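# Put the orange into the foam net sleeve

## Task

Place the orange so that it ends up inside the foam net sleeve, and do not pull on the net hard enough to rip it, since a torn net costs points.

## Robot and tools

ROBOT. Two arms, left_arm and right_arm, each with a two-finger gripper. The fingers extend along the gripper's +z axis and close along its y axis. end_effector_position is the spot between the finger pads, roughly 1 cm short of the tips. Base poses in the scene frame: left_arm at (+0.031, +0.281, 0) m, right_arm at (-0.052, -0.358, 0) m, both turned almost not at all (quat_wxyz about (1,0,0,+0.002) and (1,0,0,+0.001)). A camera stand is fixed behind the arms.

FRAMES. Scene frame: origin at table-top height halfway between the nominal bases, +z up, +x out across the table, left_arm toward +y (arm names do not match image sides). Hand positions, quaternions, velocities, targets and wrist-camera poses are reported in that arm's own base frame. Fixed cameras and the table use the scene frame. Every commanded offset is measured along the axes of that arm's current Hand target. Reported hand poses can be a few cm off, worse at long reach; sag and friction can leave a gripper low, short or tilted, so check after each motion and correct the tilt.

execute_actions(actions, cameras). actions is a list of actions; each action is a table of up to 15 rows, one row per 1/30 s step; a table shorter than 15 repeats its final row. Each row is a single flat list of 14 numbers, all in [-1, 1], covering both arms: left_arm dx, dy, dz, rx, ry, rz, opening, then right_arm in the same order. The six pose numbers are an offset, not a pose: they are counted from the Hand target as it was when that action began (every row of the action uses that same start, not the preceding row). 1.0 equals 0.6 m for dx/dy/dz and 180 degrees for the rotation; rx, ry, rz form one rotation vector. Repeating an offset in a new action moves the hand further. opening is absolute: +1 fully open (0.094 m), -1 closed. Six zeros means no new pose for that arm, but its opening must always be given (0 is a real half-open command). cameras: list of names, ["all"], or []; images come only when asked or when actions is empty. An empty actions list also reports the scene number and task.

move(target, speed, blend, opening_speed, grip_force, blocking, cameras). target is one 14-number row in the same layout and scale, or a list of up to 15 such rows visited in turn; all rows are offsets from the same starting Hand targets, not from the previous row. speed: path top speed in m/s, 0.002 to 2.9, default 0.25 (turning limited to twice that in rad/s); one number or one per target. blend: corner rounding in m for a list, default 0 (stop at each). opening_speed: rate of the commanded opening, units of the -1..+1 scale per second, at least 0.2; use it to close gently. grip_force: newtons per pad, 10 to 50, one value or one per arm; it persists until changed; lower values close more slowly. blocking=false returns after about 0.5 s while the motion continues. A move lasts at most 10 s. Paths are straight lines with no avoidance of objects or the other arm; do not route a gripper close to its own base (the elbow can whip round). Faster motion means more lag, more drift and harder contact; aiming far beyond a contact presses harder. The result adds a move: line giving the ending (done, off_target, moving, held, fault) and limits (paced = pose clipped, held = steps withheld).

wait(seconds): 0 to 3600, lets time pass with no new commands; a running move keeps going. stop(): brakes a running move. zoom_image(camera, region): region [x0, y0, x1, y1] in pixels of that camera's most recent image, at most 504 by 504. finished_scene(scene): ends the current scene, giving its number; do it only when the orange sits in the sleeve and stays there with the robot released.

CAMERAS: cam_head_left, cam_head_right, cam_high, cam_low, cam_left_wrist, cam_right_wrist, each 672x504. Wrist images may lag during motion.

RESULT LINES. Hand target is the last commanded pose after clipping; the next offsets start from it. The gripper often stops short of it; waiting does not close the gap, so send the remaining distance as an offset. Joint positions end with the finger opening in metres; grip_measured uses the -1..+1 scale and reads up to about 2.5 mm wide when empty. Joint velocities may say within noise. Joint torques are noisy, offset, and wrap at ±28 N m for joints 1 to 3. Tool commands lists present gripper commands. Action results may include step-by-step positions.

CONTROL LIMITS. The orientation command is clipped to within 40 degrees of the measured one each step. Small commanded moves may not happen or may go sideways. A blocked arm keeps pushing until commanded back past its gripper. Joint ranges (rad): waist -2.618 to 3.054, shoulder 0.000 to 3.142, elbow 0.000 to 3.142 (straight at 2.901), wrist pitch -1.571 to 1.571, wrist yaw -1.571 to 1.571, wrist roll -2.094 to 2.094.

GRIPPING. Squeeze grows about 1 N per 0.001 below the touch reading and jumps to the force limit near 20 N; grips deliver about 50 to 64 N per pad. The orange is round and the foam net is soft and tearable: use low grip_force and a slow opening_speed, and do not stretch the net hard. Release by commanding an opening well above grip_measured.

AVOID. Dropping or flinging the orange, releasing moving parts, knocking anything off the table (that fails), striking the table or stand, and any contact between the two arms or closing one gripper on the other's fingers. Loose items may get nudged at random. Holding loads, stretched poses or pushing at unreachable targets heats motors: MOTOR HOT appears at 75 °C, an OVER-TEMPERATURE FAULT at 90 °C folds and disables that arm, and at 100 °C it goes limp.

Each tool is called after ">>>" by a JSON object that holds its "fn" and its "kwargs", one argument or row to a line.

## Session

>>> {"fn": "execute_actions", "kwargs": {
  "actions": []
}}

Scene clock: 0.00 s.
left_arm: end_effector_position=(+0.2624, -0.2644, +0.3189) grip_measured=-0.971 end_effector_quat_wxyz=(+0.335, +0.087, +0.686, -0.640) | right_arm: end_effector_position=(+0.3535, +0.2599, +0.3179) grip_measured=-0.971 end_effector_quat_wxyz=(+0.716, -0.621, +0.314, +0.052)
Joint positions: left_arm=[-0.466 1.114 0.699 0.475 0.747 -1.004 0.001] | right_arm=[0.334 1.441 0.935 0.554 -0.841 -0.996 0.001]
Joint velocities: within noise
Joint torques (N m): no reading
Heat: left arm: 24 °C; right arm: 24 °C.
Hand target: left_arm +0.2623, -0.2638, +0.3256; +0.342, +0.090, +0.680, -0.642 | right_arm +0.3537, +0.2591, +0.3210; +0.717, -0.620, +0.313, +0.050
Tool commands: left_gripper/opening=-1.0 right_gripper/opening=-1.0
camera_calibration:
cam_left_wrist: T_world_to_cam=[[-0.52096, -0.18566, 0.83315, -0.1789], [-0.85344, 0.09548, -0.51237, 0.45046], [0.01558, -0.97796, -0.20819, -0.10592]] pos_world=[0.2929, -0.17981, 0.3578]
cam_right_wrist: T_world_to_cam=[[0.45651, -0.21086, 0.86437, -0.38247], [0.54119, -0.70531, -0.45788, 0.16979], [0.7062, 0.67682, -0.20786, -0.26587]] pos_world=[0.27047, 0.21905, 0.35308]

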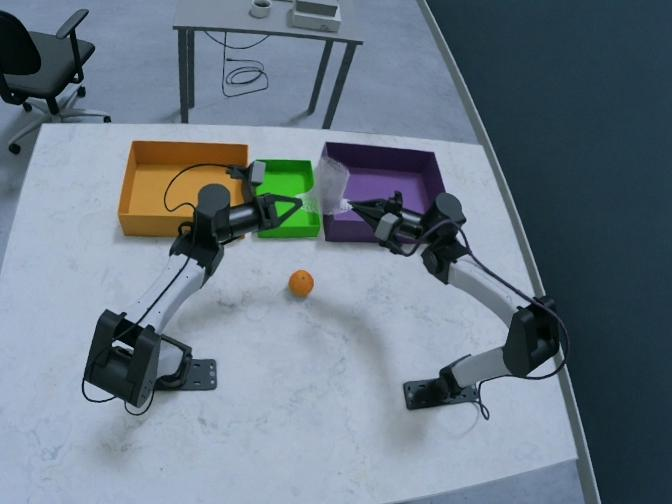

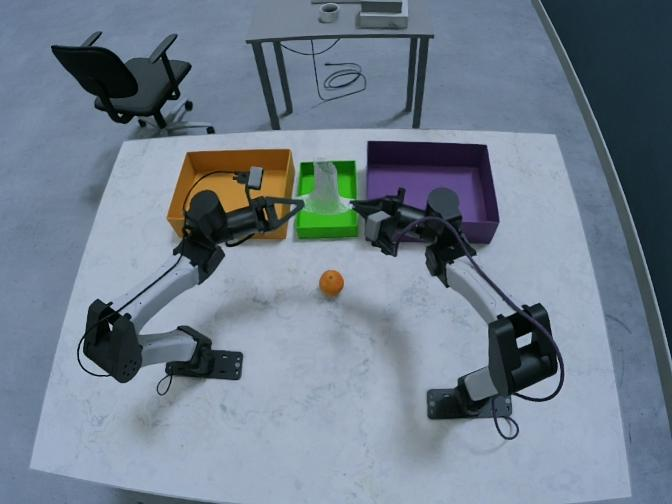

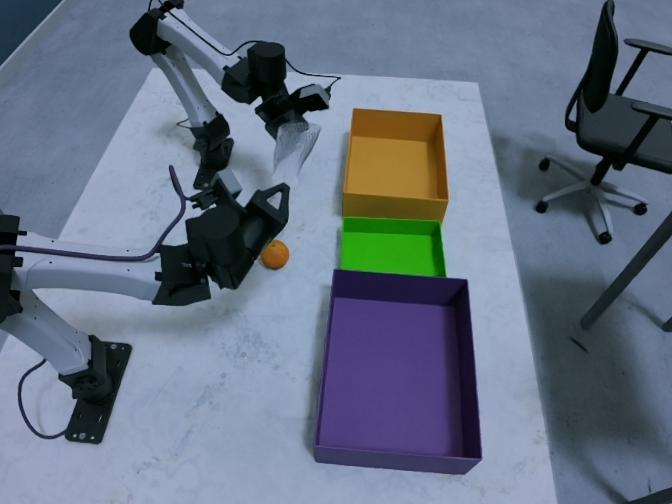

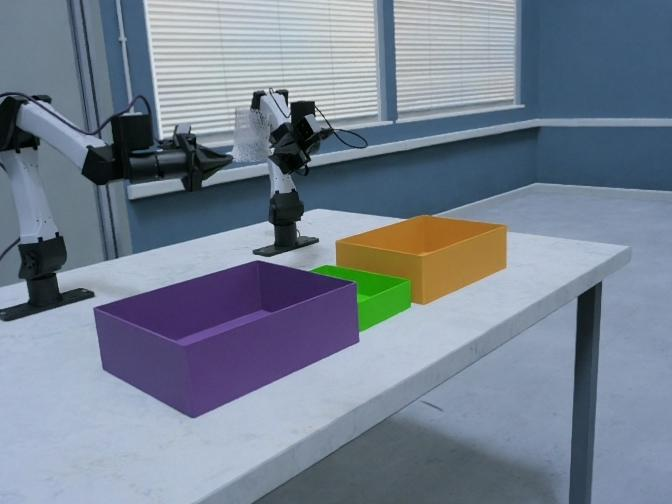

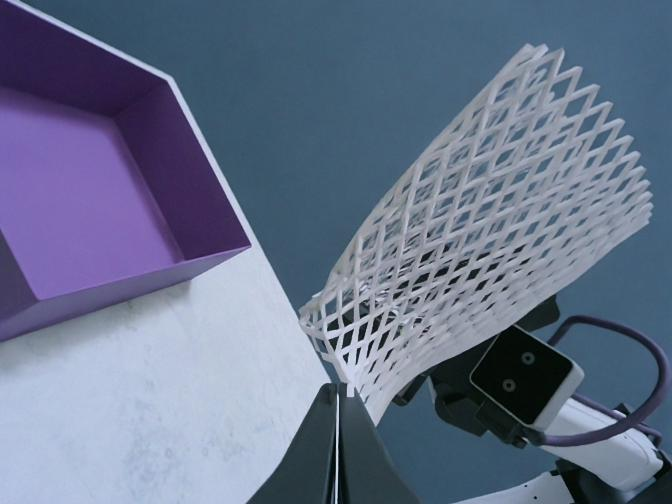

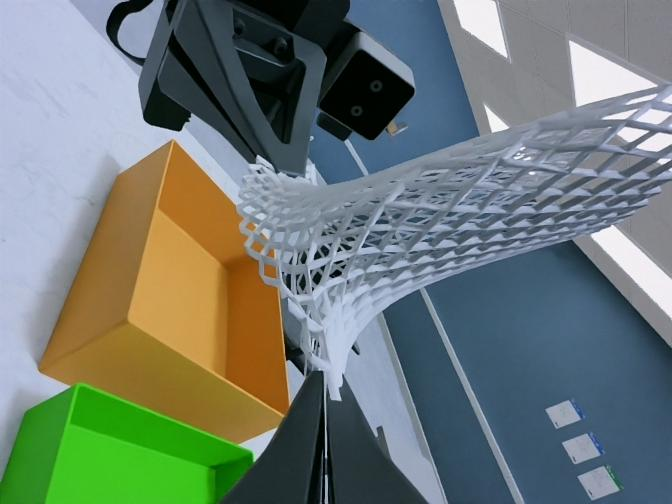

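>>> {"fn": "move", "kwargs": {
  "target": [0.2678,0.2463,-0.0453,-0.135,0.097,0,-1,0.1155,0.3428,-0.0337,-0.143,0.085,0,-1],
  "speed": 0.12,
  "cameras": ["cam_head_right","cam_high","cam_left_wrist","cam_right_wrist"]
}}

Scene clock: 42.30 s.
left_arm: end_effector_position=(+0.2144, -0.2665, +0.1154) grip_measured=-0.971 end_effector_quat_wxyz=(+0.243, +0.112, +0.840, -0.472) | right_arm: end_effector_position=(+0.3092, +0.2678, +0.1245) grip_measured=-0.971 end_effector_quat_wxyz=(-0.532, +0.759, -0.373, -0.033)
Joint positions: left_arm=[-0.635 1.183 0.406 0.247 0.526 -0.677 0.001] | right_arm=[0.459 1.509 0.692 0.252 -0.635 -1.412 0.001]
Joint torques (N m): left_arm=[-0.57 -2.48 6.38 1.9 0.02 0.17] | right_arm=[0.47 -3.85 5.98 1.65 -0.05 -0.01]
Heat: left arm: 29 °C; right arm: 31 °C.
Hand target: left_arm +0.2154, -0.2655, +0.1107; +0.247, +0.112, +0.844, -0.464 | right_arm +0.3069, +0.2649, +0.1082; -0.514, +0.765, -0.386, -0.035
Off the commanded pose: left_arm 0.005 m, 1 deg | right_arm 0.017 m, 3 deg.
move: off_target (right_arm)
cam_left_wrist: T_world_to_cam=[[-0.38891, -0.55369, 0.73633, -0.15], [-0.91875, 0.29226, -0.26549, 0.34331], [-0.0682, -0.77975, -0.62236, -0.03101]] pos_world=[0.25496, -0.20756, 0.1823]
cam_right_wrist: T_world_to_cam=[[0.59534, 0.16939, 0.78541, -0.32836], [0.49109, -0.8504, -0.18884, 0.13174], [0.63592, 0.49813, -0.58947, -0.16312]] pos_world=[0.23453, 0.24891, 0.18662]

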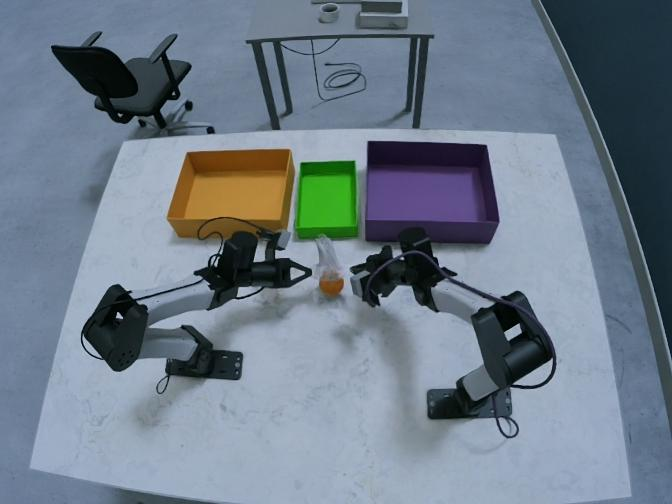

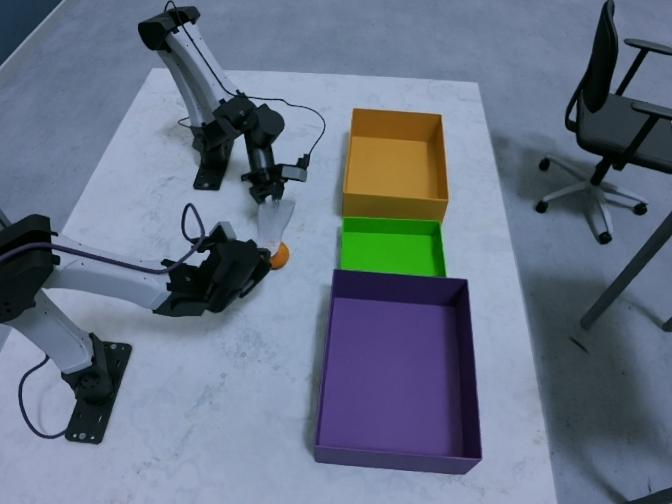

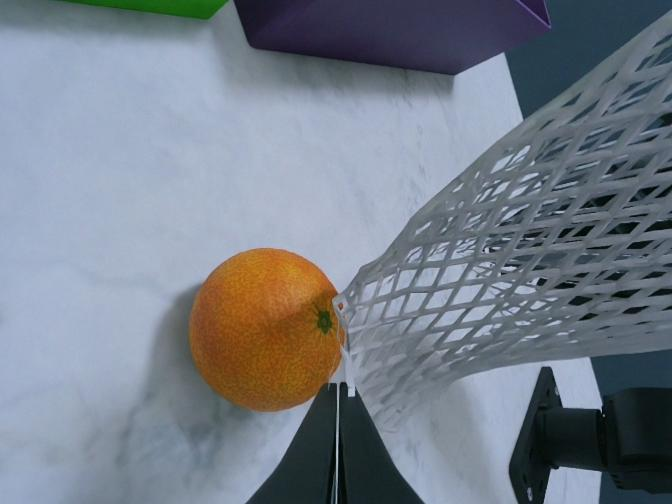

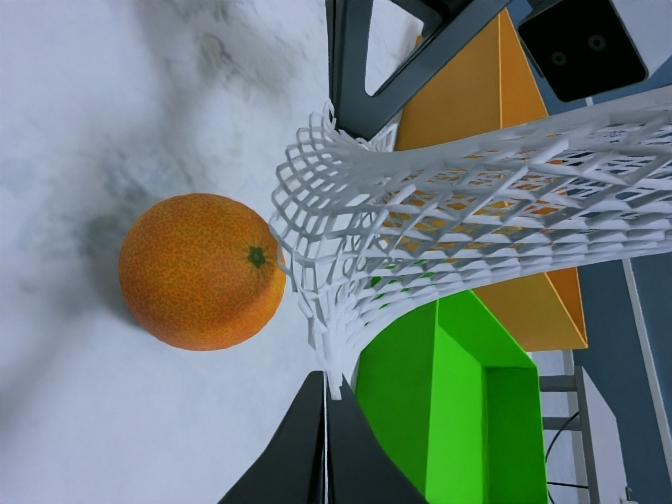

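>>> {"fn": "move", "kwargs": {
  "target": [
    [0.0342,0.065,0.0488,0,0,0,-1,0.0462,0.0588,0.0522,0,0,0,-1],
    [0.0732,0.1197,0.0827,-0.135,0.097,0,-1,0.0785,0.1132,0.0857,-0.141,0.084,0,-1]
  ],
  "speed": 0.05,
  "blend": 0.005,
  "cameras": ["cam_left_wrist","cam_right_wrist","cam_head_right"]
}}

Scene clock: 75.70 s.
left_arm: end_effector_position=(+0.2272, -0.2760, +0.0231) grip_measured=-0.972 end_effector_quat_wxyz=(+0.148, +0.126, +0.941, -0.279) | right_arm: end_effector_position=(+0.3172, +0.2738, +0.0235) grip_measured=-0.972 end_effector_quat_wxyz=(-0.308, +0.851, -0.425, -0.018)
Joint positions: left_arm=[-0.751 1.57 0.675 -0.086 0.271 -0.569 0.001] | right_arm=[0.577 1.814 0.977 -0.192 -0.332 -1.545 0.001]
Joint torques (N m): left_arm=[-0.69 -4.29 7.1 0.89 -0.07 0.17] | right_arm=[0.54 -4.98 8.4 0.9 0.05 0.06]
Heat: left arm: 30 °C; right arm: 29 °C.
Hand target: left_arm +0.2234, -0.2698, +0.0134; +0.135, +0.126, +0.949, -0.254 | right_arm +0.3149, +0.2690, +0.0114; -0.279, +0.857, -0.432, -0.019
Off the commanded pose: left_arm 0.012 m, 3 deg | right_arm 0.013 m, 3 deg.
move: off_target (left_arm, right_arm)
cam_left_wrist: T_world_to_cam=[[-0.29198, -0.83246, 0.47092, -0.17499], [-0.93873, 0.34371, 0.02555, 0.34536], [-0.18312, -0.4346, -0.88181, 0.03237]] pos_world=[0.27904, -0.2503, 0.10212]
cam_right_wrist: T_world_to_cam=[[0.72841, 0.46296, 0.50507, -0.37081], [0.47303, -0.87309, 0.11809, 0.11845], [0.49564, 0.15289, -0.85496, -0.08546]] pos_world=[0.25642, 0.28815, 0.10023]
Images, in order (width x height): cam_head_right 672x504, cam_left_wrist 672x504, cam_right_wrist 672x504.

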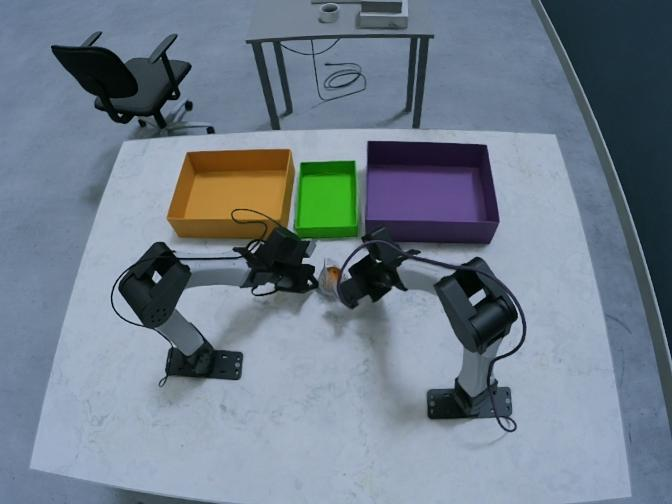

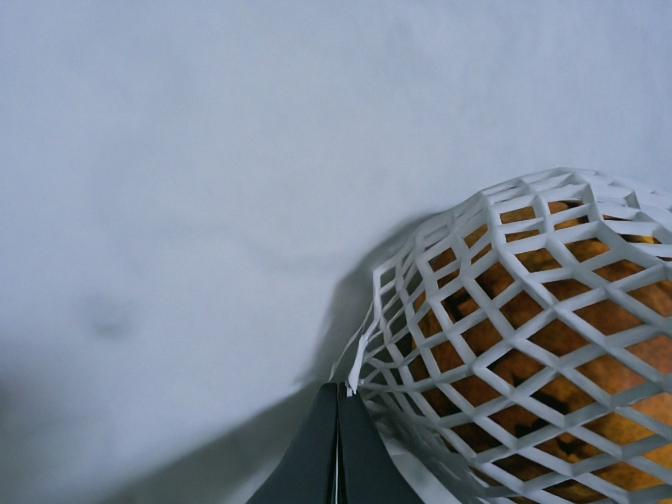

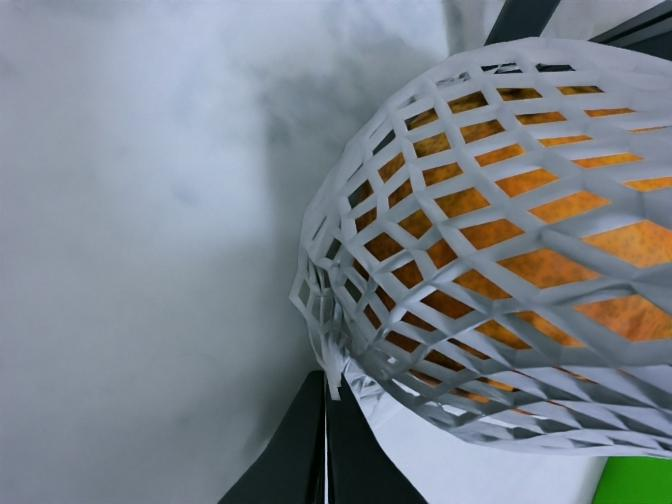

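Same final state. Open and retreat.

>>> {"fn": "move", "kwargs": {
  "target": [
    [0,0,-0.005,0,0,0,-0.8,0,0,-0.005,0,0,0,-0.8],
    [0,0,-0.17,0,0,0,-0.8,0,0,-0.17,0,0,0,-0.8]
  ],
  "speed": 0.06,
  "opening_speed": 0.3,
  "cameras": ["cam_left_wrist","cam_right_wrist"]
}}

Scene clock: 83.93 s.
left_arm: end_effector_position=(+0.1997, -0.2143, +0.0865) grip_measured=-0.802 end_effector_quat_wxyz=(+0.124, +0.123, +0.954, -0.244) | right_arm: end_effector_position=(+0.2882, +0.2167, +0.0807) grip_measured=-0.802 end_effector_quat_wxyz=(-0.262, +0.859, -0.439, -0.028)
Joint positions: left_arm=[-0.648 1.238 0.746 -0.601 0.294 -0.464 0.009] | right_arm=[0.482 1.57 1.01 -0.593 -0.343 -1.643 0.009]
Joint torques (N m): left_arm=[0.34 -5.03 9.18 1.11 0.29 0.19] | right_arm=[-0.54 -7.97 10.04 0.9 -0.38 -0.02]
Heat: left arm: 29 °C; right arm: 30 °C.
Hand target: left_arm +0.2038, -0.2170, +0.0985; +0.135, +0.126, +0.949, -0.254 | right_arm +0.2935, +0.2184, +0.0973; -0.279, +0.857, -0.432, -0.019
Off the commanded pose: left_arm 0.013 m, 2 deg | right_arm 0.018 m, 2 deg.
move: off_target (left_arm, right_arm)
cam_left_wrist: T_world_to_cam=[[-0.26791, -0.86839, 0.41728, -0.16945], [-0.93798, 0.33401, 0.0929, 0.28867], [-0.22005, -0.36651, -0.90402, 0.1339]] pos_world=[0.25483, -0.19449, 0.16494]
cam_right_wrist: T_world_to_cam=[[0.76129, 0.49151, 0.42291, -0.36115], [0.47484, -0.86675, 0.15257, 0.07094], [0.44155, 0.08467, -0.89323, 0.01998]] pos_world=[0.23243, 0.23731, 0.15976]

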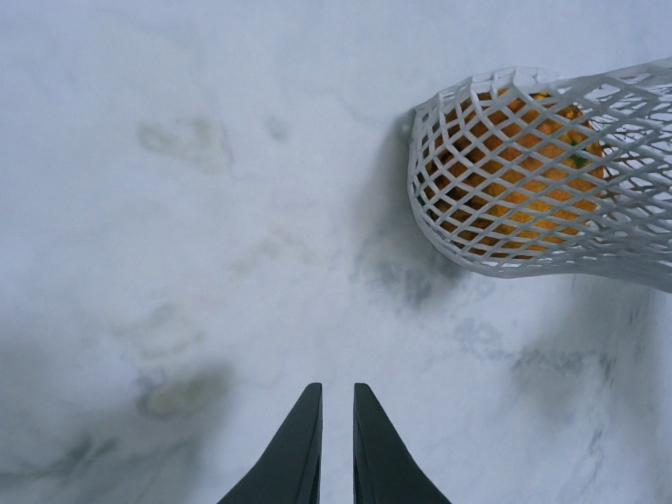

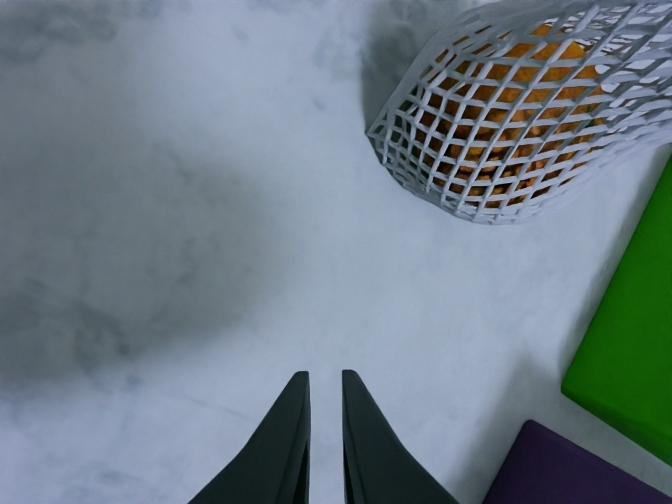

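>>> {"fn": "finished_scene", "kwargs": {
  "scene": 2
}}

The scene is finished: the task was done.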